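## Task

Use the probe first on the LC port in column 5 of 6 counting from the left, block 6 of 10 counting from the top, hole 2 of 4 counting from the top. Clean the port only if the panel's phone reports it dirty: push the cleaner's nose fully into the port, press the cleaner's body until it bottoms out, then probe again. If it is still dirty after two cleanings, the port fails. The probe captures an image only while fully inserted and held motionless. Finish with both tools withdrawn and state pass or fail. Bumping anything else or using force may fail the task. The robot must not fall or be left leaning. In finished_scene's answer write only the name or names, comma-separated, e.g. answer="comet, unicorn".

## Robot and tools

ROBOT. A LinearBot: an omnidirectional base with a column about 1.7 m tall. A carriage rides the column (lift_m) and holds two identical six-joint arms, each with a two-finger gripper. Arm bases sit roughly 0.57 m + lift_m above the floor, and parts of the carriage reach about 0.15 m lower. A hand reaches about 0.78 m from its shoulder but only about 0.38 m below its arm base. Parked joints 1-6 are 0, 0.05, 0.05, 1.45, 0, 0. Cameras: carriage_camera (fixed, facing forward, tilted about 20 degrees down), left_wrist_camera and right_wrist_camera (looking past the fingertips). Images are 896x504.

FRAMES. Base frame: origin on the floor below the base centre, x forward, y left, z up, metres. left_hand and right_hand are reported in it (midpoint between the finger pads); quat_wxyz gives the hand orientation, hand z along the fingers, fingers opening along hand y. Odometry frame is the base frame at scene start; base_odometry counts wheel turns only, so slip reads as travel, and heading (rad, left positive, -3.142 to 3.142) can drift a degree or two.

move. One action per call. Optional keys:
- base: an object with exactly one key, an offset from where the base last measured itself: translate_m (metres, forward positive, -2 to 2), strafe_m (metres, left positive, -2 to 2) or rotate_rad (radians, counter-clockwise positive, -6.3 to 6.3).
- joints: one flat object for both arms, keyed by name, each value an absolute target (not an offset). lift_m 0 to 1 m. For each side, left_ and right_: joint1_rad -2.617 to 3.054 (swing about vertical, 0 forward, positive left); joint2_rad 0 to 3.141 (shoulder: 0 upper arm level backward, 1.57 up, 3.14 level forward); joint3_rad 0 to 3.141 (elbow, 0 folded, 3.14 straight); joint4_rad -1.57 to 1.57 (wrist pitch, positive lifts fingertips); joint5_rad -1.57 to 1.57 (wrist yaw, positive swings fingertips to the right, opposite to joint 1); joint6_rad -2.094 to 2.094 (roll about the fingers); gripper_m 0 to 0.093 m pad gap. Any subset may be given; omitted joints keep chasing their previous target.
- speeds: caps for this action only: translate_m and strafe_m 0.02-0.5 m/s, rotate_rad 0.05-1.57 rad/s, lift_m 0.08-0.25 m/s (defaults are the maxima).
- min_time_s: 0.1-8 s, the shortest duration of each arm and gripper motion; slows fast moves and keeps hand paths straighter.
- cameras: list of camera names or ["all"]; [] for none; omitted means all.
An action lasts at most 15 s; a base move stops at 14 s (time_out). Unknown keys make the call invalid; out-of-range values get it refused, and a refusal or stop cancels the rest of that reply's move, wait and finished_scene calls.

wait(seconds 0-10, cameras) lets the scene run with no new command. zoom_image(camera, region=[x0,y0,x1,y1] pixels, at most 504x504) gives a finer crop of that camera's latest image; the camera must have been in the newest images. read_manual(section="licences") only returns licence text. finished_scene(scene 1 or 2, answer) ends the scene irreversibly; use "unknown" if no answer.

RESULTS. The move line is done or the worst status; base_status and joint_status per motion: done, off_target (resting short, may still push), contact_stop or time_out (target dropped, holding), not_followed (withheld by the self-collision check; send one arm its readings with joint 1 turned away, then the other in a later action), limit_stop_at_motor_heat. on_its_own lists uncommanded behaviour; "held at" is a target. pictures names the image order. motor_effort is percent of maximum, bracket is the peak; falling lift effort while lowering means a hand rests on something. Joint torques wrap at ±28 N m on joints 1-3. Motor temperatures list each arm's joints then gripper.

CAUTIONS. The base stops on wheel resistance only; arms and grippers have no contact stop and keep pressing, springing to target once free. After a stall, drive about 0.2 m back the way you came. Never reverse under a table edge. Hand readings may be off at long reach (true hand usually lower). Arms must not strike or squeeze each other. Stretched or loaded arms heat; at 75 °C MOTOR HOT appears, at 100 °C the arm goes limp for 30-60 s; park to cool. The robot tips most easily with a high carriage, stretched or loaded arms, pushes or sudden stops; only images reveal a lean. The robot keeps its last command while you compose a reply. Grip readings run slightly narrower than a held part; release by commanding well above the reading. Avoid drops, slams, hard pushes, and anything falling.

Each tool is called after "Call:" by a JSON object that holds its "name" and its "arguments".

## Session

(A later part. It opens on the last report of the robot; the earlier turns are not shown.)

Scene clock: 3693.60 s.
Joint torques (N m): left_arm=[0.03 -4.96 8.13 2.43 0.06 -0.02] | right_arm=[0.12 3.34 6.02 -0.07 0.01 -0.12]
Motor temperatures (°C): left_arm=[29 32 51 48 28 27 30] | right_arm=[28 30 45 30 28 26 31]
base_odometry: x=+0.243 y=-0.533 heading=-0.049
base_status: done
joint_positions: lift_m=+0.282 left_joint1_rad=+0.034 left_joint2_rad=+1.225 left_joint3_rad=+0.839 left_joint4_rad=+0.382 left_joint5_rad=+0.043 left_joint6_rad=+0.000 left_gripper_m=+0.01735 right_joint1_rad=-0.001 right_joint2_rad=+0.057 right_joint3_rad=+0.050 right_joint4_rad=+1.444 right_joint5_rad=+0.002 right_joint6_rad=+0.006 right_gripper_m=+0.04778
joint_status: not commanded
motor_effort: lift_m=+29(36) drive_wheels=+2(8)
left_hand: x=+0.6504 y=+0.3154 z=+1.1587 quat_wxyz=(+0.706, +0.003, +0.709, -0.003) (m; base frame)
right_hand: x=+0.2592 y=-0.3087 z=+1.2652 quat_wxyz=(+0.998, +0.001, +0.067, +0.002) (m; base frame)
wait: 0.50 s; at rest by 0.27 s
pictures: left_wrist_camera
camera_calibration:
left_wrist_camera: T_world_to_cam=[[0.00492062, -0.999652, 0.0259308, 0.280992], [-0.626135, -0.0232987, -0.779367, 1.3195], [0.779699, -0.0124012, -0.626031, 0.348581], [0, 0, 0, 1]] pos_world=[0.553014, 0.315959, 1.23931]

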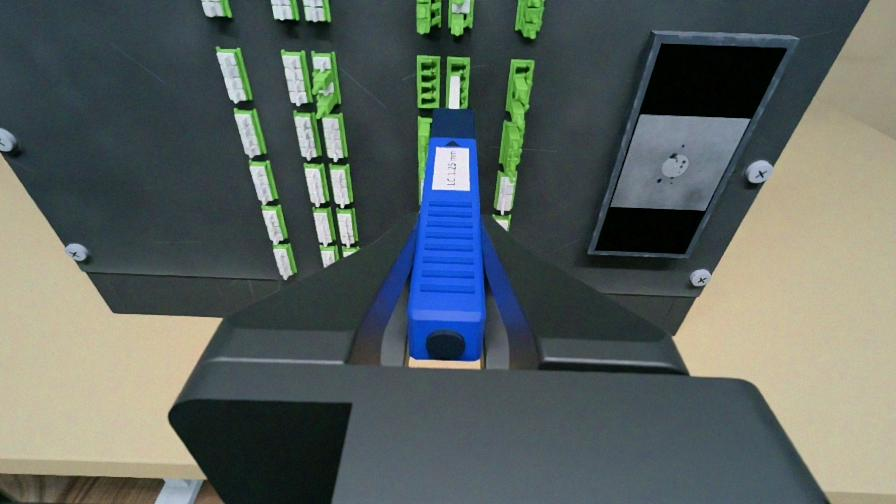

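Call:
{"name": "move", "arguments": {"base": {"translate_m": -0.0015}, "speeds": {"translate_m": 0.02}, "cameras": []}}

Call:
{"name": "move", "arguments": {"joints": {"lift_m": 0.281, "left_joint5_rad": 0.0563}, "speeds": {"lift_m": 0.08}, "min_time_s": 1, "cameras": []}}

Call:
{"name": "wait", "arguments": {"seconds": 0.5, "cameras": ["left_wrist_camera"]}}

Call:
{"name": "zoom_image", "arguments": {"camera": "left_wrist_camera", "region": [440, 55, 470, 85]}}

Scene clock: 3718.50 s.
Joint torques (N m): left_arm=[0.1 -4.96 8.16 2.44 0.04 -0.02] | right_arm=[0.13 3.37 6.01 -0.07 0.01 -0.11]
Motor temperatures (°C): left_arm=[29 32 51 48 28 27 30] | right_arm=[28 30 45 30 28 26 31]
move: done
base_odometry: x=+0.242 y=-0.533 heading=-0.049
base_status: done
joint_positions: lift_m=+0.282 left_joint1_rad=+0.034 left_joint2_rad=+1.225 left_joint3_rad=+0.839 left_joint4_rad=+0.382 left_joint5_rad=+0.043 left_joint6_rad=+0.000 left_gripper_m=+0.01735 right_joint1_rad=-0.001 right_joint2_rad=+0.057 right_joint3_rad=+0.050 right_joint4_rad=+1.445 right_joint5_rad=+0.002 right_joint6_rad=+0.006 right_gripper_m=+0.04778
joint_status: not commanded
motor_effort: lift_m=+32(34) drive_wheels=+0(9)
left_hand: x=+0.6504 y=+0.3154 z=+1.1588 quat_wxyz=(+0.706, +0.003, +0.709, -0.003) (m; base frame)
right_hand: x=+0.2591 y=-0.3087 z=+1.2652 quat_wxyz=(+0.998, +0.001, +0.066, +0.002) (m; base frame)
pictures: none
No camera images: "cameras" was empty.

Scene clock: 3719.80 s.
Joint torques (N m): left_arm=[0.05 -4.96 8.17 2.43 0.19 -0.02] | right_arm=[0.12 3.36 6 -0.07 0.01 -0.12]
Motor temperatures (°C): left_arm=[29 32 51 48 28 27 30] | right_arm=[28 30 45 30 28 26 31]
move: done
base_odometry: x=+0.242 y=-0.533 heading=-0.049
base_status: not commanded
joint_positions: lift_m=+0.281 left_joint1_rad=+0.034 left_joint2_rad=+1.225 left_joint3_rad=+0.839 left_joint4_rad=+0.382 left_joint5_rad=+0.044 left_joint6_rad=+0.000 left_gripper_m=+0.01735 right_joint1_rad=-0.001 right_joint2_rad=+0.057 right_joint3_rad=+0.050 right_joint4_rad=+1.445 right_joint5_rad=+0.002 right_joint6_rad=+0.006 right_gripper_m=+0.04778
joint_status: all done
motor_effort: lift_m=+29(35) drive_wheels=+0(0)
left_hand: x=+0.6504 y=+0.3153 z=+1.1586 quat_wxyz=(+0.706, +0.003, +0.709, -0.003) (m; base frame)
right_hand: x=+0.2591 y=-0.3087 z=+1.2650 quat_wxyz=(+0.998, +0.001, +0.066, +0.002) (m; base frame)
pictures: none
No camera images: "cameras" was empty.

Scene clock: 3720.30 s.
Joint torques (N m): left_arm=[0.05 -4.96 8.14 2.43 0.18 -0.01] | right_arm=[0.12 3.34 6.01 -0.06 0.01 -0.12]
Motor temperatures (°C): left_arm=[29 32 51 48 28 27 30] | right_arm=[28 30 45 30 28 26 31]
base_odometry: x=+0.242 y=-0.533 heading=-0.049
base_status: not commanded
joint_positions: lift_m=+0.281 left_joint1_rad=+0.034 left_joint2_rad=+1.225 left_joint3_rad=+0.839 left_joint4_rad=+0.382 left_joint5_rad=+0.044 left_joint6_rad=+0.000 left_gripper_m=+0.01735 right_joint1_rad=-0.001 right_joint2_rad=+0.057 right_joint3_rad=+0.050 right_joint4_rad=+1.445 right_joint5_rad=+0.002 right_joint6_rad=+0.006 right_gripper_m=+0.04778
joint_status: all done
motor_effort: lift_m=+33(35) drive_wheels=+0(0)
left_hand: x=+0.6504 y=+0.3153 z=+1.1586 quat_wxyz=(+0.706, +0.003, +0.709, -0.003) (m; base frame)
right_hand: x=+0.2591 y=-0.3087 z=+1.2650 quat_wxyz=(+0.998, +0.001, +0.066, +0.002) (m; base frame)
wait: 0.50 s; at rest by 0.27 s
pictures: left_wrist_camera
camera_calibration:
left_wrist_camera: T_world_to_cam=[[0.00419022, -0.999653, 0.0259956, 0.281321], [-0.625821, -0.0228972, -0.779631, 1.31937], [0.779956, -0.0130018, -0.6257, 0.348094], [0, 0, 0, 1]] pos_world=[0.553012, 0.31596, 1.23911]

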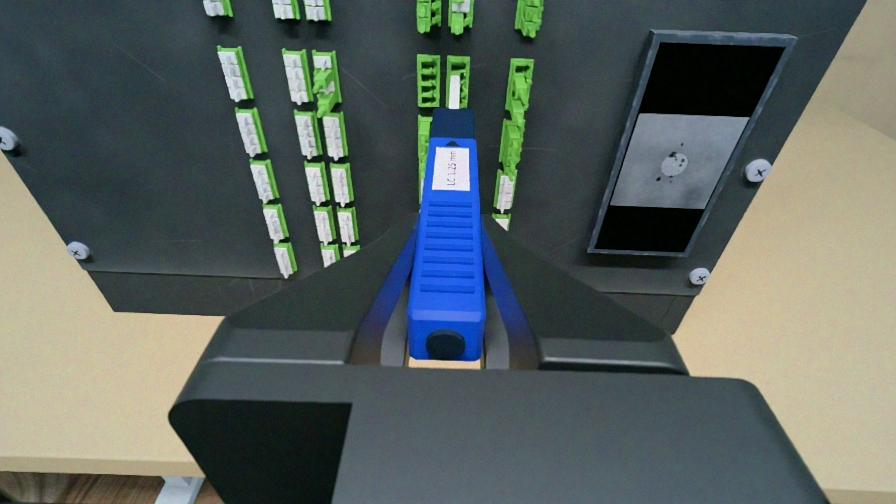

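Scaled by 16.800 from the camera's 896x504 image, which has a finer 1280x720 frame.

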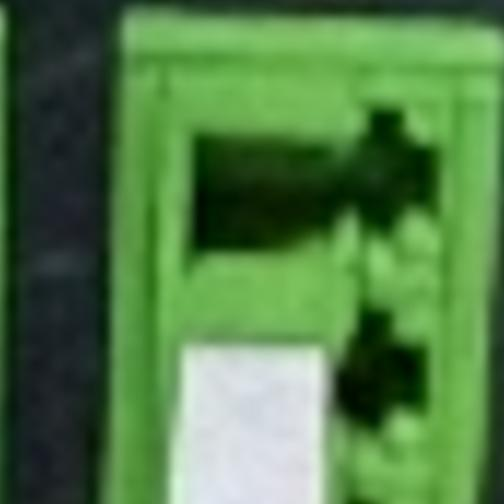

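Call:
{"name": "move", "arguments": {"joints": {"lift_m": 0.2807, "left_joint5_rad": 0.0585}, "speeds": {"lift_m": 0.08}, "min_time_s": 1, "cameras": []}}

Call:
{"name": "wait", "arguments": {"seconds": 0.5, "cameras": ["left_wrist_camera"]}}

Call:
{"name": "zoom_image", "arguments": {"camera": "left_wrist_camera", "region": [440, 55, 470, 85]}}

Scene clock: 3728.77 s.
Joint torques (N m): left_arm=[0.05 -4.96 8.16 2.43 0.21 -0.02] | right_arm=[0.1 3.33 6.01 -0.06 0.01 -0.12]
Motor temperatures (°C): left_arm=[29 32 51 48 28 27 30] | right_arm=[28 30 45 30 28 26 31]
move: done
base_odometry: x=+0.242 y=-0.533 heading=-0.049
base_status: not commanded
joint_positions: lift_m=+0.281 left_joint1_rad=+0.034 left_joint2_rad=+1.225 left_joint3_rad=+0.839 left_joint4_rad=+0.382 left_joint5_rad=+0.045 left_joint6_rad=+0.000 left_gripper_m=+0.01735 right_joint1_rad=-0.001 right_joint2_rad=+0.057 right_joint3_rad=+0.050 right_joint4_rad=+1.445 right_joint5_rad=+0.002 right_joint6_rad=+0.006 right_gripper_m=+0.04778
joint_status: all done
motor_effort: lift_m=+29(34) drive_wheels=+0(0)
left_hand: x=+0.6504 y=+0.3151 z=+1.1583 quat_wxyz=(+0.706, +0.004, +0.709, -0.004) (m; base frame)
right_hand: x=+0.2591 y=-0.3087 z=+1.2647 quat_wxyz=(+0.998, +0.001, +0.066, +0.002) (m; base frame)
pictures: none
No camera images: "cameras" was empty.

Scene clock: 3729.27 s.
Joint torques (N m): left_arm=[0.05 -4.94 8.16 2.43 0.21 -0.01] | right_arm=[0.12 3.36 6.04 -0.06 0.01 -0.12]
Motor temperatures (°C): left_arm=[29 32 51 48 28 27 30] | right_arm=[28 30 45 30 28 26 31]
base_odometry: x=+0.242 y=-0.533 heading=-0.049
base_status: not commanded
joint_positions: lift_m=+0.281 left_joint1_rad=+0.034 left_joint2_rad=+1.225 left_joint3_rad=+0.839 left_joint4_rad=+0.382 left_joint5_rad=+0.045 left_joint6_rad=+0.000 left_gripper_m=+0.01735 right_joint1_rad=-0.001 right_joint2_rad=+0.057 right_joint3_rad=+0.050 right_joint4_rad=+1.445 right_joint5_rad=+0.002 right_joint6_rad=+0.006 right_gripper_m=+0.04778
joint_status: all done
motor_effort: lift_m=+30(34) drive_wheels=+0(0)
left_hand: x=+0.6504 y=+0.3151 z=+1.1583 quat_wxyz=(+0.706, +0.004, +0.709, -0.004) (m; base frame)
right_hand: x=+0.2591 y=-0.3087 z=+1.2647 quat_wxyz=(+0.998, +0.001, +0.066, +0.002) (m; base frame)
wait: 0.50 s; at rest by 0.27 s
pictures: left_wrist_camera
camera_calibration:
left_wrist_camera: T_world_to_cam=[[0.00298805, -0.999659, 0.0259376, 0.281968], [-0.625845, -0.0220995, -0.779635, 1.3189], [0.779942, -0.0139033, -0.625697, 0.348194], [0, 0, 0, 1]] pos_world=[0.553012, 0.31586, 1.23881]

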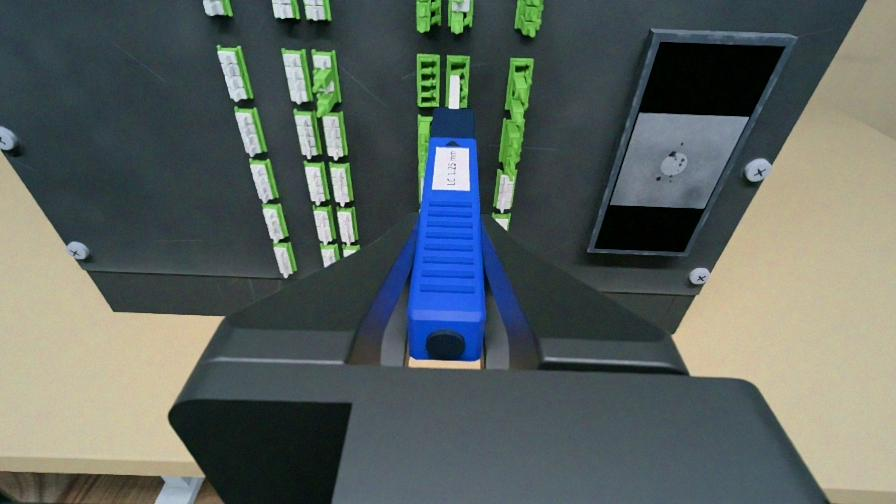

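Scaled by 16.800 from the camera's 896x504 image, which has a finer 1280x720 frame.

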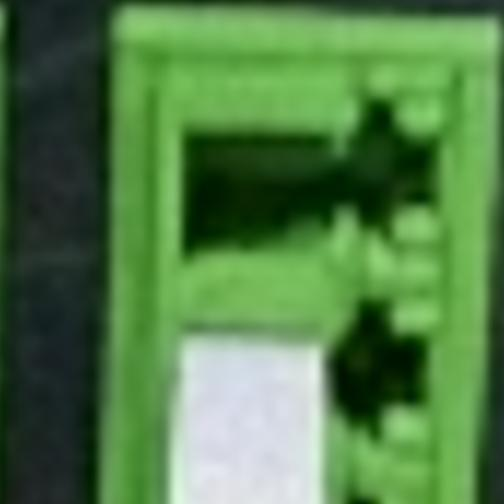

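Call:
{"name": "move", "arguments": {"base": {"translate_m": -0.0015}, "speeds": {"translate_m": 0.02}, "cameras": []}}

Call:
{"name": "wait", "arguments": {"seconds": 0.5, "cameras": ["left_wrist_camera"]}}

Call:
{"name": "zoom_image", "arguments": {"camera": "left_wrist_camera", "region": [440, 55, 470, 85]}}

Scene clock: 3737.20 s.
Joint torques (N m): left_arm=[0.03 -4.86 8.32 2.43 0.19 -0.02] | right_arm=[0.12 3.32 6.05 -0.08 0.01 -0.12]
Motor temperatures (°C): left_arm=[29 32 51 48 28 27 30] | right_arm=[28 30 45 30 28 26 31]
move: done
base_odometry: x=+0.241 y=-0.533 heading=-0.049
base_status: done
joint_positions: lift_m=+0.281 left_joint1_rad=+0.034 left_joint2_rad=+1.225 left_joint3_rad=+0.839 left_joint4_rad=+0.382 left_joint5_rad=+0.047 left_joint6_rad=+0.000 left_gripper_m=+0.01735 right_joint1_rad=-0.001 right_joint2_rad=+0.057 right_joint3_rad=+0.050 right_joint4_rad=+1.446 right_joint5_rad=+0.002 right_joint6_rad=+0.006 right_gripper_m=+0.04778
joint_status: not commanded
motor_effort: lift_m=+31(35) drive_wheels=+1(8)
left_hand: x=+0.6504 y=+0.3148 z=+1.1583 quat_wxyz=(+0.706, +0.004, +0.708, -0.004) (m; base frame)
right_hand: x=+0.2588 y=-0.3087 z=+1.2647 quat_wxyz=(+0.998, +0.001, +0.066, +0.002) (m; base frame)
pictures: none
No camera images: "cameras" was empty.

Scene clock: 3737.70 s.
Joint torques (N m): left_arm=[0.05 -4.98 8.14 2.42 0.18 -0.02] | right_arm=[0.13 3.36 6.02 -0.07 0 -0.13]
Motor temperatures (°C): left_arm=[29 32 51 48 28 27 30] | right_arm=[28 30 45 30 28 26 31]
base_odometry: x=+0.241 y=-0.533 heading=-0.049
base_status: done
joint_positions: lift_m=+0.281 left_joint1_rad=+0.034 left_joint2_rad=+1.225 left_joint3_rad=+0.839 left_joint4_rad=+0.382 left_joint5_rad=+0.047 left_joint6_rad=+0.000 left_gripper_m=+0.01735 right_joint1_rad=-0.001 right_joint2_rad=+0.057 right_joint3_rad=+0.050 right_joint4_rad=+1.445 right_joint5_rad=+0.002 right_joint6_rad=+0.006 right_gripper_m=+0.04778
joint_status: not commanded
motor_effort: lift_m=+32(35) drive_wheels=+1(8)
left_hand: x=+0.6504 y=+0.3147 z=+1.1583 quat_wxyz=(+0.706, +0.005, +0.708, -0.005) (m; base frame)
right_hand: x=+0.2591 y=-0.3087 z=+1.2647 quat_wxyz=(+0.998, +0.001, +0.066, +0.002) (m; base frame)
wait: 0.50 s; at rest by 0.27 s
pictures: left_wrist_camera
camera_calibration:
left_wrist_camera: T_world_to_cam=[[0.001059, -0.999663, 0.0259459, 0.282927], [-0.6256, -0.0209038, -0.779864, 1.31867], [0.780144, -0.0154059, -0.625411, 0.348202], [0, 0, 0, 1]] pos_world=[0.553011, 0.315761, 1.23881]

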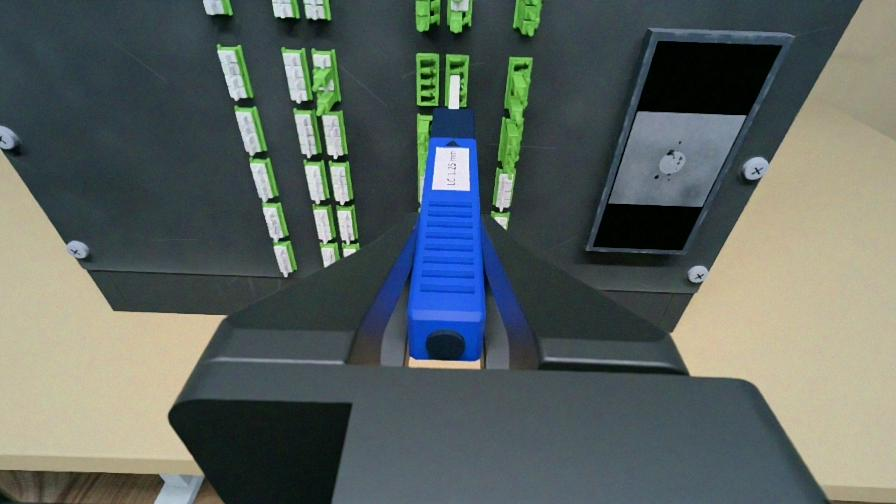

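Scaled by 16.800 from the camera's 896x504 image, which has a finer 1280x720 frame.

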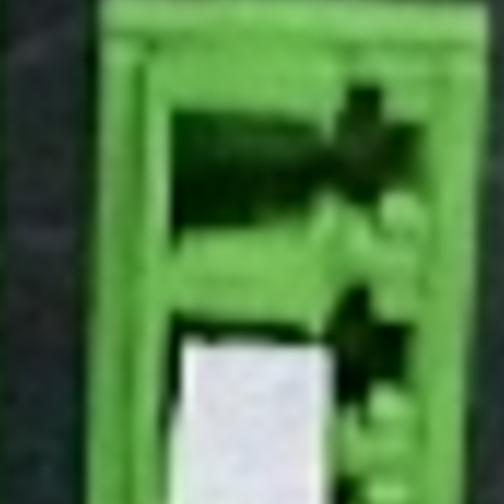

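Call:
{"name": "move", "arguments": {"joints": {"left_joint5_rad": 0.0475}, "min_time_s": 0.3, "cameras": []}}

Call:
{"name": "move", "arguments": {"base": {"translate_m": 0.0028}, "speeds": {"translate_m": 0.02}, "cameras": []}}

Call:
{"name": "wait", "arguments": {"seconds": 0.5, "cameras": ["left_wrist_camera"]}}

Call:
{"name": "zoom_image", "arguments": {"camera": "left_wrist_camera", "region": [440, 55, 470, 85]}}

Scene clock: 3746.93 s.
Joint torques (N m): left_arm=[0.03 -4.97 8.2 2.43 0.06 -0.01] | right_arm=[0.13 3.3 6 -0.07 0.01 -0.11]
Motor temperatures (°C): left_arm=[29 32 51 48 28 27 30] | right_arm=[28 30 45 30 28 26 31]
move: done
base_odometry: x=+0.241 y=-0.533 heading=-0.049
base_status: not commanded
joint_positions: lift_m=+0.281 left_joint1_rad=+0.034 left_joint2_rad=+1.225 left_joint3_rad=+0.839 left_joint4_rad=+0.382 left_joint5_rad=+0.047 left_joint6_rad=+0.000 left_gripper_m=+0.01735 right_joint1_rad=-0.001 right_joint2_rad=+0.057 right_joint3_rad=+0.050 right_joint4_rad=+1.445 right_joint5_rad=+0.002 right_joint6_rad=+0.006 right_gripper_m=+0.04778
joint_status: all done
motor_effort: lift_m=+29(34) drive_wheels=+1(1)
left_hand: x=+0.6504 y=+0.3147 z=+1.1583 quat_wxyz=(+0.706, +0.005, +0.708, -0.005) (m; base frame)
right_hand: x=+0.2591 y=-0.3087 z=+1.2647 quat_wxyz=(+0.998, +0.001, +0.066, +0.002) (m; base frame)
pictures: none
No camera images: "cameras" was empty.

Scene clock: 3747.53 s.
Joint torques (N m): left_arm=[0.03 -4.96 8.16 2.43 0.06 0] | right_arm=[0.12 3.33 6.06 -0.04 0.01 -0.12]
Motor temperatures (°C): left_arm=[29 32 51 48 28 27 30] | right_arm=[28 30 45 30 28 26 31]
move: done
base_odometry: x=+0.243 y=-0.533 heading=-0.049
base_status: done
joint_positions: lift_m=+0.281 left_joint1_rad=+0.034 left_joint2_rad=+1.225 left_joint3_rad=+0.839 left_joint4_rad=+0.383 left_joint5_rad=+0.046 left_joint6_rad=+0.000 left_gripper_m=+0.01735 right_joint1_rad=-0.001 right_joint2_rad=+0.057 right_joint3_rad=+0.050 right_joint4_rad=+1.444 right_joint5_rad=+0.002 right_joint6_rad=+0.006 right_gripper_m=+0.04778
joint_status: not commanded
motor_effort: lift_m=+29(34) drive_wheels=+1(7)
left_hand: x=+0.6504 y=+0.3149 z=+1.1585 quat_wxyz=(+0.706, +0.004, +0.708, -0.004) (m; base frame)
right_hand: x=+0.2592 y=-0.3087 z=+1.2647 quat_wxyz=(+0.998, +0.001, +0.067, +0.002) (m; base frame)
pictures: none
No camera images: "cameras" was empty.

Scene clock: 3748.03 s.
Joint torques (N m): left_arm=[0.05 -4.97 8.17 2.41 0.08 -0.01] | right_arm=[0.1 3.4 6.02 -0.05 0.01 -0.12]
Motor temperatures (°C): left_arm=[29 32 51 48 28 27 30] | right_arm=[28 30 45 30 28 26 31]
base_odometry: x=+0.243 y=-0.533 heading=-0.049
base_status: done
joint_positions: lift_m=+0.281 left_joint1_rad=+0.034 left_joint2_rad=+1.225 left_joint3_rad=+0.839 left_joint4_rad=+0.383 left_joint5_rad=+0.046 left_joint6_rad=+0.000 left_gripper_m=+0.01735 right_joint1_rad=-0.001 right_joint2_rad=+0.057 right_joint3_rad=+0.050 right_joint4_rad=+1.444 right_joint5_rad=+0.002 right_joint6_rad=+0.006 right_gripper_m=+0.04778
joint_status: not commanded
motor_effort: lift_m=+28(34) drive_wheels=+1(7)
left_hand: x=+0.6504 y=+0.3149 z=+1.1585 quat_wxyz=(+0.706, +0.004, +0.708, -0.004) (m; base frame)
right_hand: x=+0.2592 y=-0.3087 z=+1.2647 quat_wxyz=(+0.998, +0.001, +0.067, +0.002) (m; base frame)
wait: 0.50 s; at rest by 0.27 s
pictures: left_wrist_camera
camera_calibration:
left_wrist_camera: T_world_to_cam=[[0.00181918, -0.999661, 0.02596, 0.282486], [-0.624977, -0.0214021, -0.78035, 1.3191], [0.780641, -0.0148048, -0.624804, 0.347128], [0, 0, 0, 1]] pos_world=[0.552908, 0.31576, 1.23891]

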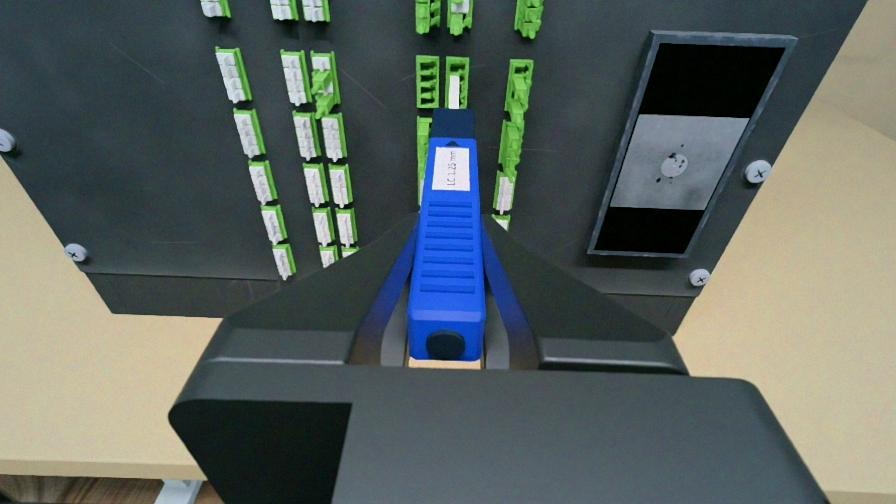

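Scaled by 16.800 from the camera's 896x504 image, which has a finer 1280x720 frame.

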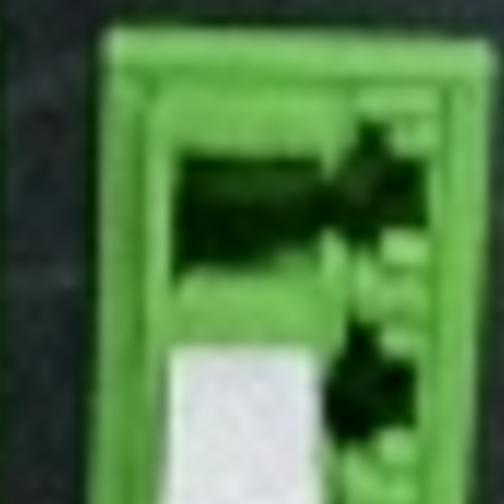

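Call:
{"name": "zoom_image", "arguments": {"camera": "left_wrist_camera", "region": [446, 60, 466, 80]}}

Call:
{"name": "zoom_image", "arguments": {"camera": "left_wrist_camera", "region": [446, 74, 466, 94]}}

Scaled by 25.200 from the camera's 896x504 image, which has a finer 1280x720 frame.

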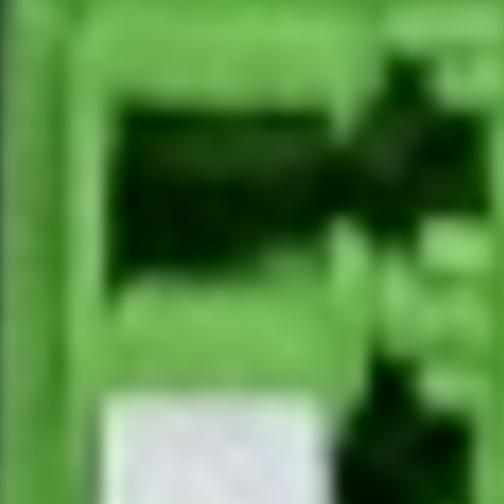

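Scaled by 25.200 from the camera's 896x504 image, which has a finer 1280x720 frame.

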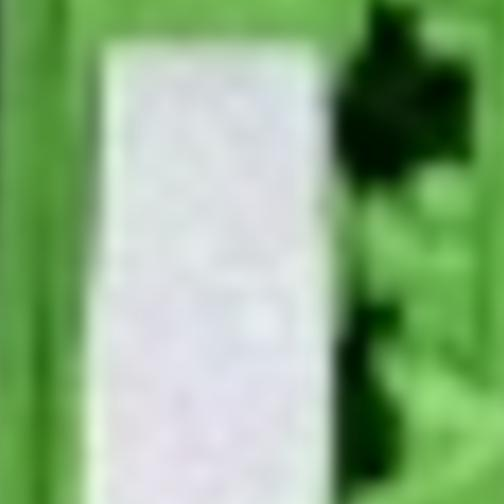

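Call:
{"name": "move", "arguments": {"joints": {"left_joint5_rad": 0.0320}, "min_time_s": 1, "cameras": []}}

Call:
{"name": "wait", "arguments": {"seconds": 0.5, "cameras": ["left_wrist_camera"]}}

Call:
{"name": "zoom_image", "arguments": {"camera": "left_wrist_camera", "region": [440, 55, 470, 85]}}

Scene clock: 3833.33 s.
Joint torques (N m): left_arm=[0.03 -4.97 8.13 2.42 -0.09 -0.01] | right_arm=[0.12 3.3 6.01 -0.06 0.02 -0.11]
Motor temperatures (°C): left_arm=[29 32 51 49 28 27 30] | right_arm=[28 30 44 29 28 26 31]
move: done
base_odometry: x=+0.243 y=-0.533 heading=-0.049
base_status: not commanded
joint_positions: lift_m=+0.281 left_joint1_rad=+0.034 left_joint2_rad=+1.225 left_joint3_rad=+0.839 left_joint4_rad=+0.383 left_joint5_rad=+0.044 left_joint6_rad=+0.000 left_gripper_m=+0.01735 right_joint1_rad=-0.001 right_joint2_rad=+0.057 right_joint3_rad=+0.050 right_joint4_rad=+1.444 right_joint5_rad=+0.002 right_joint6_rad=+0.006 right_gripper_m=+0.04778
joint_status: all done
motor_effort: lift_m=+28(33) drive_wheels=+1(1)
left_hand: x=+0.6504 y=+0.3153 z=+1.1585 quat_wxyz=(+0.706, +0.003, +0.708, -0.003) (m; base frame)
right_hand: x=+0.2592 y=-0.3087 z=+1.2647 quat_wxyz=(+0.998, +0.001, +0.067, +0.002) (m; base frame)
pictures: none
No camera images: "cameras" was empty.

Scene clock: 3833.83 s.
Joint torques (N m): left_arm=[0.01 -4.96 8.13 2.42 -0.08 -0.02] | right_arm=[0.12 3.36 6.04 -0.07 0.02 -0.11]
Motor temperatures (°C): left_arm=[29 32 51 49 28 27 30] | right_arm=[28 30 44 29 28 26 31]
base_odometry: x=+0.243 y=-0.533 heading=-0.049
base_status: not commanded
joint_positions: lift_m=+0.281 left_joint1_rad=+0.034 left_joint2_rad=+1.225 left_joint3_rad=+0.839 left_joint4_rad=+0.383 left_joint5_rad=+0.044 left_joint6_rad=+0.000 left_gripper_m=+0.01735 right_joint1_rad=-0.001 right_joint2_rad=+0.057 right_joint3_rad=+0.050 right_joint4_rad=+1.444 right_joint5_rad=+0.002 right_joint6_rad=+0.006 right_gripper_m=+0.04778
joint_status: all done
motor_effort: lift_m=+27(33) drive_wheels=+1(1)
left_hand: x=+0.6504 y=+0.3153 z=+1.1585 quat_wxyz=(+0.706, +0.003, +0.708, -0.003) (m; base frame)
right_hand: x=+0.2592 y=-0.3087 z=+1.2647 quat_wxyz=(+0.998, +0.001, +0.067, +0.002) (m; base frame)
wait: 0.50 s; at rest by 0.27 s
pictures: left_wrist_camera
camera_calibration:
left_wrist_camera: T_world_to_cam=[[0.00451981, -0.999653, 0.0259687, 0.281178], [-0.624924, -0.0230971, -0.780344, 1.3196], [0.780672, -0.0127015, -0.624811, 0.346458], [0, 0, 0, 1]] pos_world=[0.552909, 0.315959, 1.23891]

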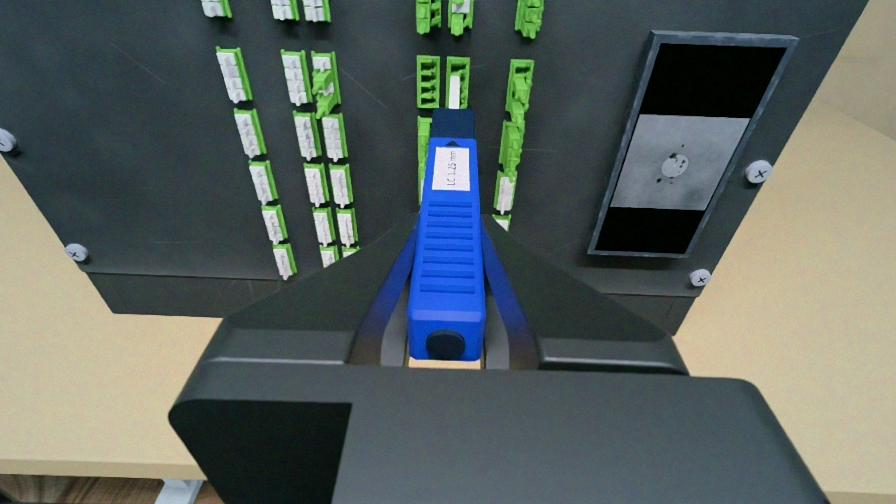

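Scaled by 16.800 from the camera's 896x504 image, which has a finer 1280x720 frame.

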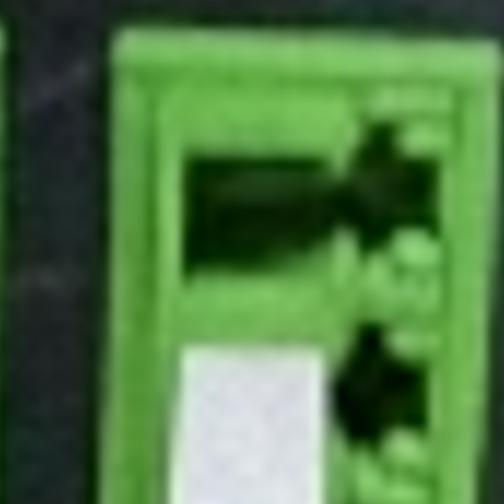

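Call:
{"name": "move", "arguments": {"base": {"translate_m": 0.002}, "speeds": {"translate_m": 0.02}, "cameras": []}}

Call:
{"name": "wait", "arguments": {"seconds": 0.5, "cameras": ["left_wrist_camera"]}}

Call:
{"name": "zoom_image", "arguments": {"camera": "left_wrist_camera", "region": [440, 55, 470, 85]}}

Scene clock: 3839.57 s.
Joint torques (N m): left_arm=[0.1 -4.83 8.16 2.42 -0.06 -0.02] | right_arm=[0.13 3.33 6.02 -0.13 0.02 -0.12]
Motor temperatures (°C): left_arm=[29 32 51 49 28 27 30] | right_arm=[28 30 44 29 28 26 31]
move: done
base_odometry: x=+0.245 y=-0.533 heading=-0.050
base_status: done
joint_positions: lift_m=+0.281 left_joint1_rad=+0.034 left_joint2_rad=+1.225 left_joint3_rad=+0.839 left_joint4_rad=+0.383 left_joint5_rad=+0.043 left_joint6_rad=+0.000 left_gripper_m=+0.01735 right_joint1_rad=-0.001 right_joint2_rad=+0.057 right_joint3_rad=+0.050 right_joint4_rad=+1.445 right_joint5_rad=+0.002 right_joint6_rad=+0.006 right_gripper_m=+0.04778
joint_status: not commanded
motor_effort: lift_m=+30(33) drive_wheels=+3(10)
left_hand: x=+0.6504 y=+0.3154 z=+1.1585 quat_wxyz=(+0.706, +0.003, +0.708, -0.003) (m; base frame)
right_hand: x=+0.2591 y=-0.3087 z=+1.2647 quat_wxyz=(+0.998, +0.001, +0.066, +0.002) (m; base frame)
pictures: none
No camera images: "cameras" was empty.

Scene clock: 3840.07 s.
Joint torques (N m): left_arm=[0.02 -4.94 8.16 2.42 -0.07 -0.02] | right_arm=[0.09 3.33 6.04 -0.06 0.01 -0.11]
Motor temperatures (°C): left_arm=[29 32 51 49 28 27 30] | right_arm=[28 30 44 29 28 26 31]
base_odometry: x=+0.245 y=-0.533 heading=-0.050
base_status: done
joint_positions: lift_m=+0.281 left_joint1_rad=+0.034 left_joint2_rad=+1.225 left_joint3_rad=+0.839 left_joint4_rad=+0.383 left_joint5_rad=+0.043 left_joint6_rad=+0.000 left_gripper_m=+0.01735 right_joint1_rad=-0.001 right_joint2_rad=+0.057 right_joint3_rad=+0.050 right_joint4_rad=+1.445 right_joint5_rad=+0.002 right_joint6_rad=+0.006 right_gripper_m=+0.04778
joint_status: not commanded
motor_effort: lift_m=+29(33) drive_wheels=+3(10)
left_hand: x=+0.6504 y=+0.3154 z=+1.1585 quat_wxyz=(+0.706, +0.003, +0.708, -0.003) (m; base frame)
right_hand: x=+0.2591 y=-0.3087 z=+1.2647 quat_wxyz=(+0.998, +0.001, +0.066, +0.002) (m; base frame)
wait: 0.50 s; at rest by 0.27 s
pictures: left_wrist_camera
camera_calibration:
left_wrist_camera: T_world_to_cam=[[0.00487971, -0.999652, 0.0259377, 0.281017], [-0.624917, -0.0232979, -0.780344, 1.31966], [0.780676, -0.0124011, -0.624813, 0.346362], [0, 0, 0, 1]] pos_world=[0.552909, 0.315959, 1.23891]

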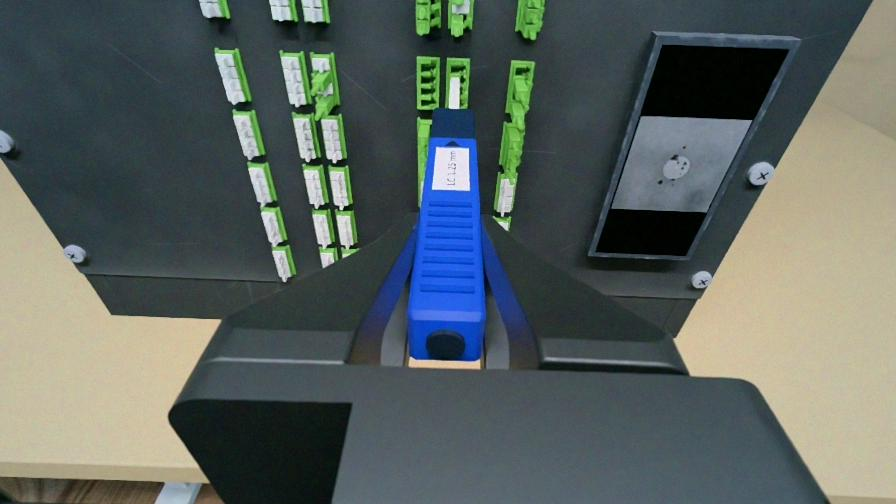

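Scaled by 16.800 from the camera's 896x504 image, which has a finer 1280x720 frame.

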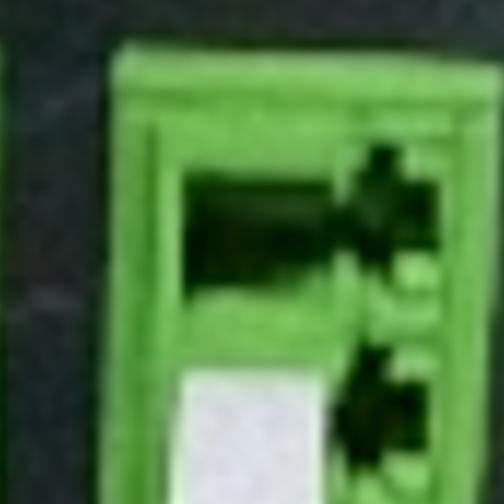

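Call:
{"name": "zoom_image", "arguments": {"camera": "left_wrist_camera", "region": [446, 74, 466, 94]}}

Call:
{"name": "zoom_image", "arguments": {"camera": "left_wrist_camera", "region": [436, 74, 476, 114]}}

Scaled by 25.200 from the camera's 896x504 image, which has a finer 1280x720 frame.

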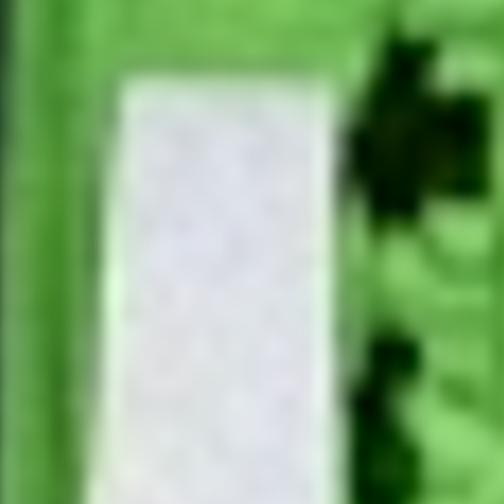

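Scaled by 12.600 from the camera's 896x504 image, which has a finer 1280x720 frame.

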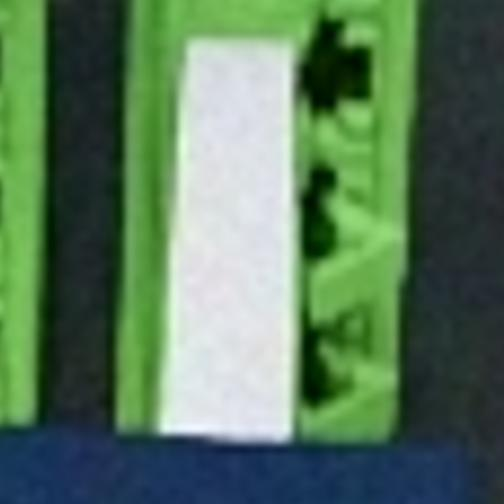

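Call:
{"name": "zoom_image", "arguments": {"camera": "left_wrist_camera", "region": [412, 50, 472, 110]}}

Call:
{"name": "zoom_image", "arguments": {"camera": "left_wrist_camera", "region": [412, 56, 442, 86]}}

Scaled by 8.400 from the camera's 896x504 image, which has a finer 1280x720 frame.

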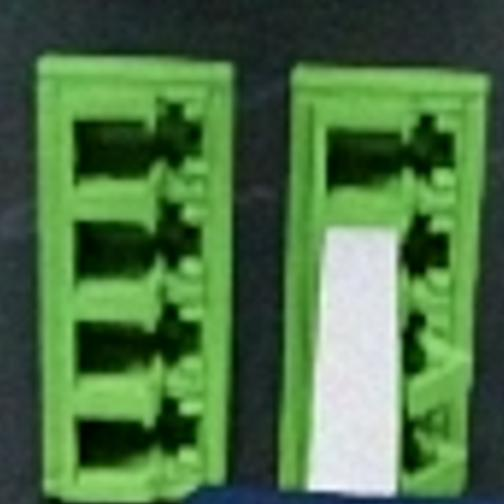

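Scaled by 16.800 from the camera's 896x504 image, which has a finer 1280x720 frame.

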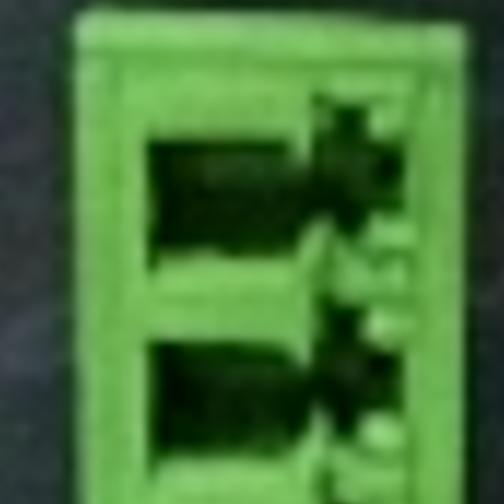

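Call:
{"name": "zoom_image", "arguments": {"camera": "left_wrist_camera", "region": [442, 62, 466, 86]}}

Call:
{"name": "zoom_image", "arguments": {"camera": "left_wrist_camera", "region": [414, 62, 438, 86]}}

Scaled by 21.000 from the camera's 896x504 image, which has a finer 1280x720 frame.

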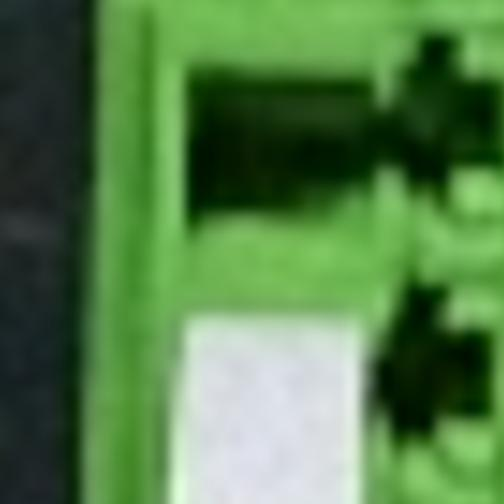

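Scaled by 21.000 from the camera's 896x504 image, which has a finer 1280x720 frame.

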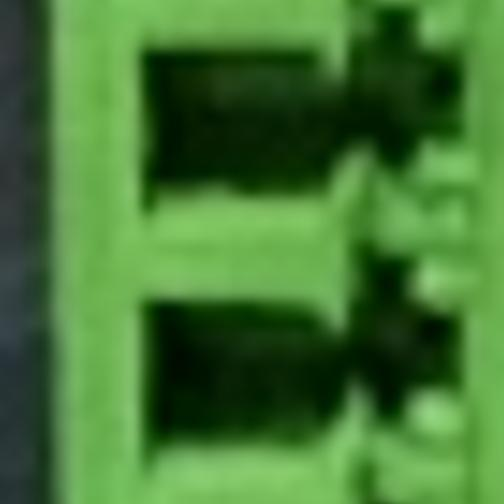

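Call:
{"name": "move", "arguments": {"base": {"translate_m": 0.002}, "speeds": {"translate_m": 0.02}, "cameras": []}}

Call:
{"name": "wait", "arguments": {"seconds": 0.5, "cameras": ["left_wrist_camera"]}}

Call:
{"name": "zoom_image", "arguments": {"camera": "left_wrist_camera", "region": [442, 62, 466, 86]}}

Scene clock: 3873.73 s.
Joint torques (N m): left_arm=[-0.01 -5.05 8.21 2.41 -0.09 -0.02] | right_arm=[0.1 3.33 6.01 -0.11 0.02 -0.12]
Motor temperatures (°C): left_arm=[29 32 51 49 28 27 30] | right_arm=[28 30 44 29 28 26 31]
move: done
base_odometry: x=+0.247 y=-0.534 heading=-0.050
base_status: done
joint_positions: lift_m=+0.281 left_joint1_rad=+0.034 left_joint2_rad=+1.225 left_joint3_rad=+0.839 left_joint4_rad=+0.383 left_joint5_rad=+0.042 left_joint6_rad=+0.000 left_gripper_m=+0.01735 right_joint1_rad=-0.001 right_joint2_rad=+0.057 right_joint3_rad=+0.050 right_joint4_rad=+1.445 right_joint5_rad=+0.002 right_joint6_rad=+0.006 right_gripper_m=+0.04778
joint_status: not commanded
motor_effort: lift_m=+30(35) drive_wheels=+3(9)
left_hand: x=+0.6505 y=+0.3157 z=+1.1586 quat_wxyz=(+0.706, +0.003, +0.708, -0.003) (m; base frame)
right_hand: x=+0.2591 y=-0.3087 z=+1.2647 quat_wxyz=(+0.998, +0.001, +0.066, +0.002) (m; base frame)
pictures: none
No camera images: "cameras" was empty.

Scene clock: 3874.23 s.
Joint torques (N m): left_arm=[0.02 -4.94 8.16 2.41 -0.06 -0.01] | right_arm=[0.1 3.34 6.01 -0.06 0.01 -0.12]
Motor temperatures (°C): left_arm=[29 32 51 49 28 27 30] | right_arm=[28 30 44 29 28 26 31]
base_odometry: x=+0.247 y=-0.534 heading=-0.050
base_status: done
joint_positions: lift_m=+0.281 left_joint1_rad=+0.034 left_joint2_rad=+1.225 left_joint3_rad=+0.839 left_joint4_rad=+0.383 left_joint5_rad=+0.042 left_joint6_rad=+0.000 left_gripper_m=+0.01735 right_joint1_rad=-0.001 right_joint2_rad=+0.057 right_joint3_rad=+0.050 right_joint4_rad=+1.445 right_joint5_rad=+0.002 right_joint6_rad=+0.006 right_gripper_m=+0.04778
joint_status: not commanded
motor_effort: lift_m=+29(35) drive_wheels=+3(9)
left_hand: x=+0.6505 y=+0.3157 z=+1.1586 quat_wxyz=(+0.706, +0.003, +0.708, -0.003) (m; base frame)
right_hand: x=+0.2591 y=-0.3087 z=+1.2647 quat_wxyz=(+0.998, +0.001, +0.066, +0.002) (m; base frame)
wait: 0.50 s; at rest by 0.27 s
pictures: left_wrist_camera
camera_calibration:
left_wrist_camera: T_world_to_cam=[[0.00636942, -0.999645, 0.0258902, 0.280446], [-0.624603, -0.024196, -0.780567, 1.32013], [0.780916, -0.0111993, -0.624535, 0.345572], [0, 0, 0, 1]] pos_world=[0.552908, 0.316158, 1.23901]

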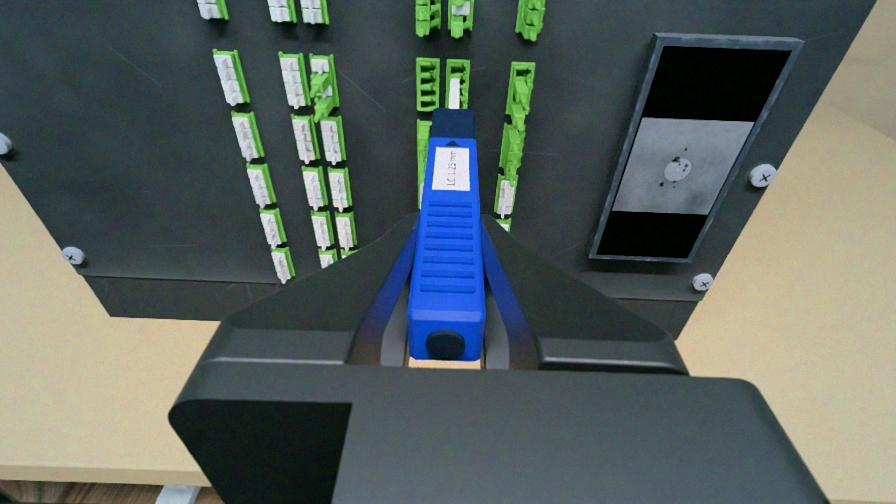

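Scaled by 21.000 from the camera's 896x504 image, which has a finer 1280x720 frame.

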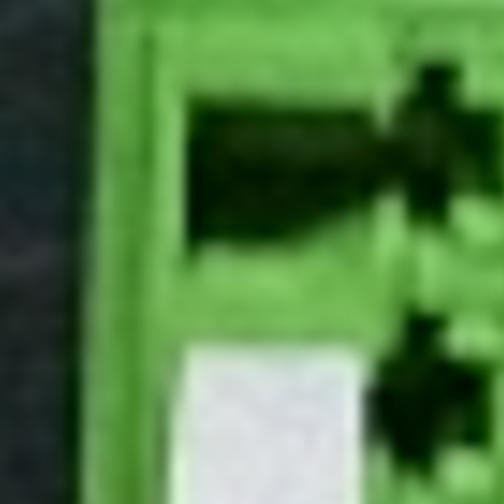

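Call:
{"name": "move", "arguments": {"base": {"translate_m": 0.003}, "speeds": {"translate_m": 0.02}, "cameras": []}}

Call:
{"name": "wait", "arguments": {"seconds": 0.5, "cameras": ["left_wrist_camera"]}}

Call:
{"name": "zoom_image", "arguments": {"camera": "left_wrist_camera", "region": [442, 62, 466, 86]}}

Scene clock: 3883.43 s.
Joint torques (N m): left_arm=[0.05 -5.03 8.18 2.41 -0.05 -0.02] | right_arm=[0.12 3.33 6.05 -0.06 0 -0.12]
Motor temperatures (°C): left_arm=[29 32 51 49 28 27 30] | right_arm=[28 30 44 29 28 26 31]
move: done
base_odometry: x=+0.250 y=-0.534 heading=-0.050
base_status: done
joint_positions: lift_m=+0.281 left_joint1_rad=+0.034 left_joint2_rad=+1.225 left_joint3_rad=+0.839 left_joint4_rad=+0.383 left_joint5_rad=+0.040 left_joint6_rad=+0.000 left_gripper_m=+0.01735 right_joint1_rad=-0.001 right_joint2_rad=+0.057 right_joint3_rad=+0.050 right_joint4_rad=+1.444 right_joint5_rad=+0.002 right_joint6_rad=+0.006 right_gripper_m=+0.04778
joint_status: not commanded
motor_effort: lift_m=+31(32) drive_wheels=-3(10)
left_hand: x=+0.6505 y=+0.3159 z=+1.1586 quat_wxyz=(+0.706, +0.002, +0.708, -0.002) (m; base frame)
right_hand: x=+0.2592 y=-0.3087 z=+1.2647 quat_wxyz=(+0.998, +0.001, +0.067, +0.002) (m; base frame)
pictures: none
No camera images: "cameras" was empty.

Scene clock: 3883.93 s.
Joint torques (N m): left_arm=[0.05 -4.98 8.12 2.41 -0.04 -0.01] | right_arm=[0.13 3.32 6.02 -0.07 0.01 -0.13]
Motor temperatures (°C): left_arm=[29 32 51 49 28 27 30] | right_arm=[28 30 44 29 28 26 31]
base_odometry: x=+0.250 y=-0.534 heading=-0.050
base_status: done
joint_positions: lift_m=+0.281 left_joint1_rad=+0.034 left_joint2_rad=+1.225 left_joint3_rad=+0.839 left_joint4_rad=+0.383 left_joint5_rad=+0.040 left_joint6_rad=+0.000 left_gripper_m=+0.01735 right_joint1_rad=-0.001 right_joint2_rad=+0.057 right_joint3_rad=+0.050 right_joint4_rad=+1.444 right_joint5_rad=+0.002 right_joint6_rad=+0.006 right_gripper_m=+0.04778
joint_status: not commanded
motor_effort: lift_m=+29(32) drive_wheels=+3(10)
left_hand: x=+0.6505 y=+0.3159 z=+1.1586 quat_wxyz=(+0.706, +0.002, +0.708, -0.002) (m; base frame)
right_hand: x=+0.2592 y=-0.3087 z=+1.2647 quat_wxyz=(+0.998, +0.001, +0.067, +0.002) (m; base frame)
wait: 0.50 s; at rest by 0.27 s
pictures: left_wrist_camera
camera_calibration:
left_wrist_camera: T_world_to_cam=[[0.00793044, -0.999633, 0.0259179, 0.279644], [-0.624567, -0.0251929, -0.780565, 1.32042], [0.780931, -0.00999723, -0.624537, 0.345187], [0, 0, 0, 1]] pos_world=[0.552908, 0.316258, 1.23901]

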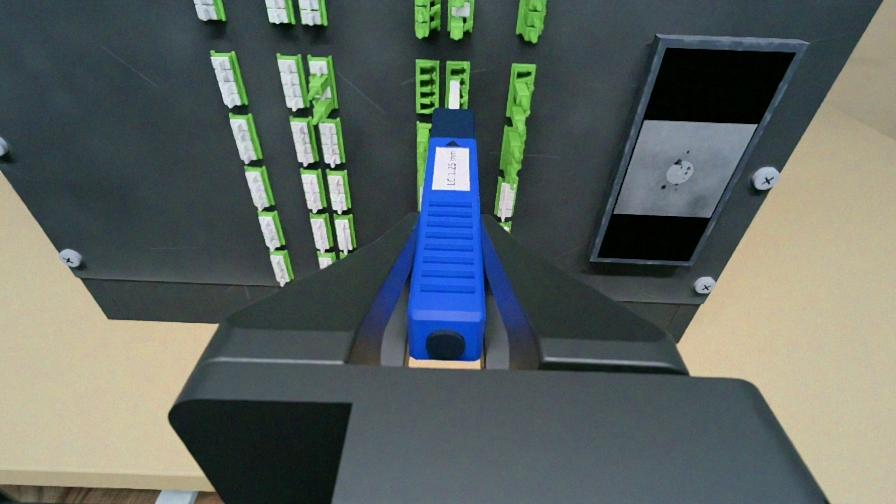

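Scaled by 21.000 from the camera's 896x504 image, which has a finer 1280x720 frame.

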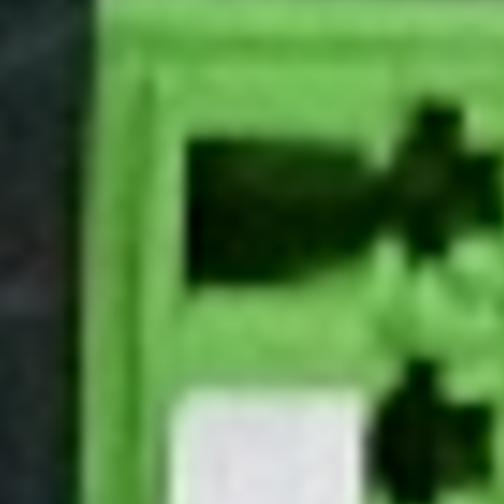

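Call:
{"name": "move", "arguments": {"base": {"translate_m": 0.003}, "speeds": {"translate_m": 0.02}, "cameras": []}}

Call:
{"name": "wait", "arguments": {"seconds": 0.5, "cameras": ["left_wrist_camera"]}}

Call:
{"name": "zoom_image", "arguments": {"camera": "left_wrist_camera", "region": [442, 66, 466, 90]}}

Scene clock: 3890.77 s.
Joint torques (N m): left_arm=[0.05 -4.96 8.18 2.41 -0.03 -0.01] | right_arm=[0.1 3.36 6.01 -0.06 0.02 -0.12]
Motor temperatures (°C): left_arm=[29 32 51 49 28 27 30] | right_arm=[28 30 44 29 28 26 31]
move: done
base_odometry: x=+0.253 y=-0.534 heading=-0.051
base_status: done
joint_positions: lift_m=+0.281 left_joint1_rad=+0.034 left_joint2_rad=+1.225 left_joint3_rad=+0.839 left_joint4_rad=+0.384 left_joint5_rad=+0.039 left_joint6_rad=+0.000 left_gripper_m=+0.01735 right_joint1_rad=-0.001 right_joint2_rad=+0.057 right_joint3_rad=+0.050 right_joint4_rad=+1.444 right_joint5_rad=+0.002 right_joint6_rad=+0.006 right_gripper_m=+0.04778
joint_status: not commanded
motor_effort: lift_m=+31(35) drive_wheels=-4(10)
left_hand: x=+0.6505 y=+0.3162 z=+1.1587 quat_wxyz=(+0.706, +0.002, +0.708, -0.002) (m; base frame)
right_hand: x=+0.2592 y=-0.3087 z=+1.2647 quat_wxyz=(+0.998, +0.001, +0.067, +0.002) (m; base frame)
pictures: none
No camera images: "cameras" was empty.

Scene clock: 3891.27 s.
Joint torques (N m): left_arm=[0.02 -4.98 8.18 2.41 -0.02 -0.03] | right_arm=[0.09 3.34 6.02 -0.07 0.01 -0.12]
Motor temperatures (°C): left_arm=[29 32 51 49 28 27 30] | right_arm=[28 30 44 29 28 26 31]
base_odometry: x=+0.253 y=-0.534 heading=-0.051
base_status: done
joint_positions: lift_m=+0.281 left_joint1_rad=+0.034 left_joint2_rad=+1.225 left_joint3_rad=+0.839 left_joint4_rad=+0.384 left_joint5_rad=+0.039 left_joint6_rad=+0.000 left_gripper_m=+0.01735 right_joint1_rad=-0.001 right_joint2_rad=+0.057 right_joint3_rad=+0.050 right_joint4_rad=+1.444 right_joint5_rad=+0.002 right_joint6_rad=+0.006 right_gripper_m=+0.04778
joint_status: not commanded
motor_effort: lift_m=+29(35) drive_wheels=-4(10)
left_hand: x=+0.6505 y=+0.3162 z=+1.1587 quat_wxyz=(+0.706, +0.002, +0.708, -0.002) (m; base frame)
right_hand: x=+0.2592 y=-0.3087 z=+1.2647 quat_wxyz=(+0.998, +0.001, +0.067, +0.002) (m; base frame)
wait: 0.50 s; at rest by 0.27 s
pictures: left_wrist_camera
camera_calibration:
left_wrist_camera: T_world_to_cam=[[0.0094182, -0.999621, 0.025872, 0.278972], [-0.6242, -0.0260903, -0.780829, 1.32091], [0.781208, -0.00879527, -0.624209, 0.344311], [0, 0, 0, 1]] pos_world=[0.552906, 0.316357, 1.23911]

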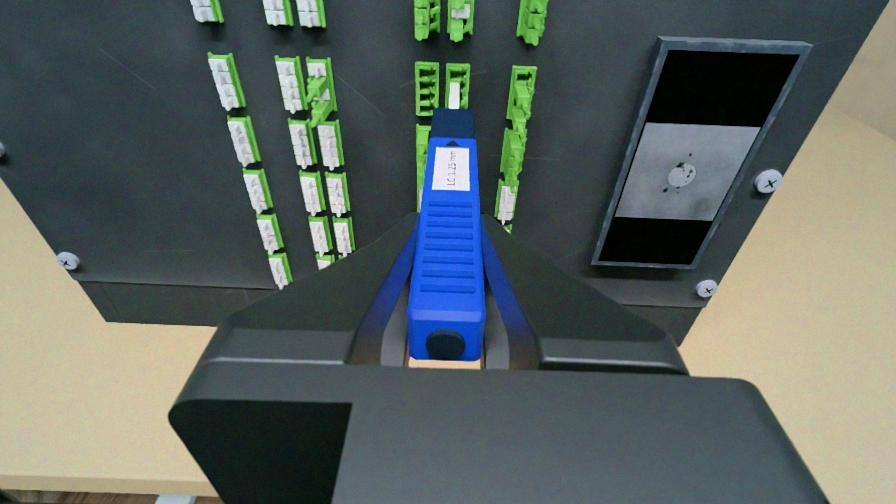

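Scaled by 21.000 from the camera's 896x504 image, which has a finer 1280x720 frame.

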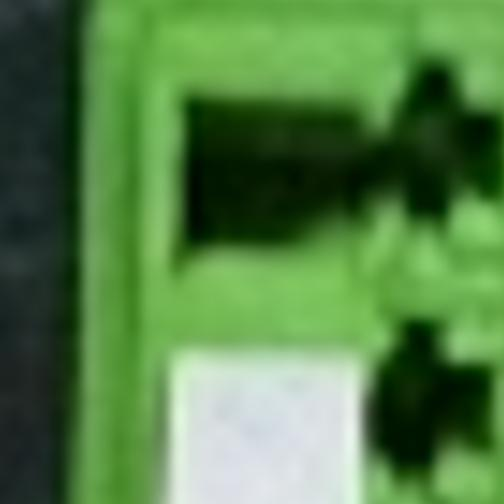

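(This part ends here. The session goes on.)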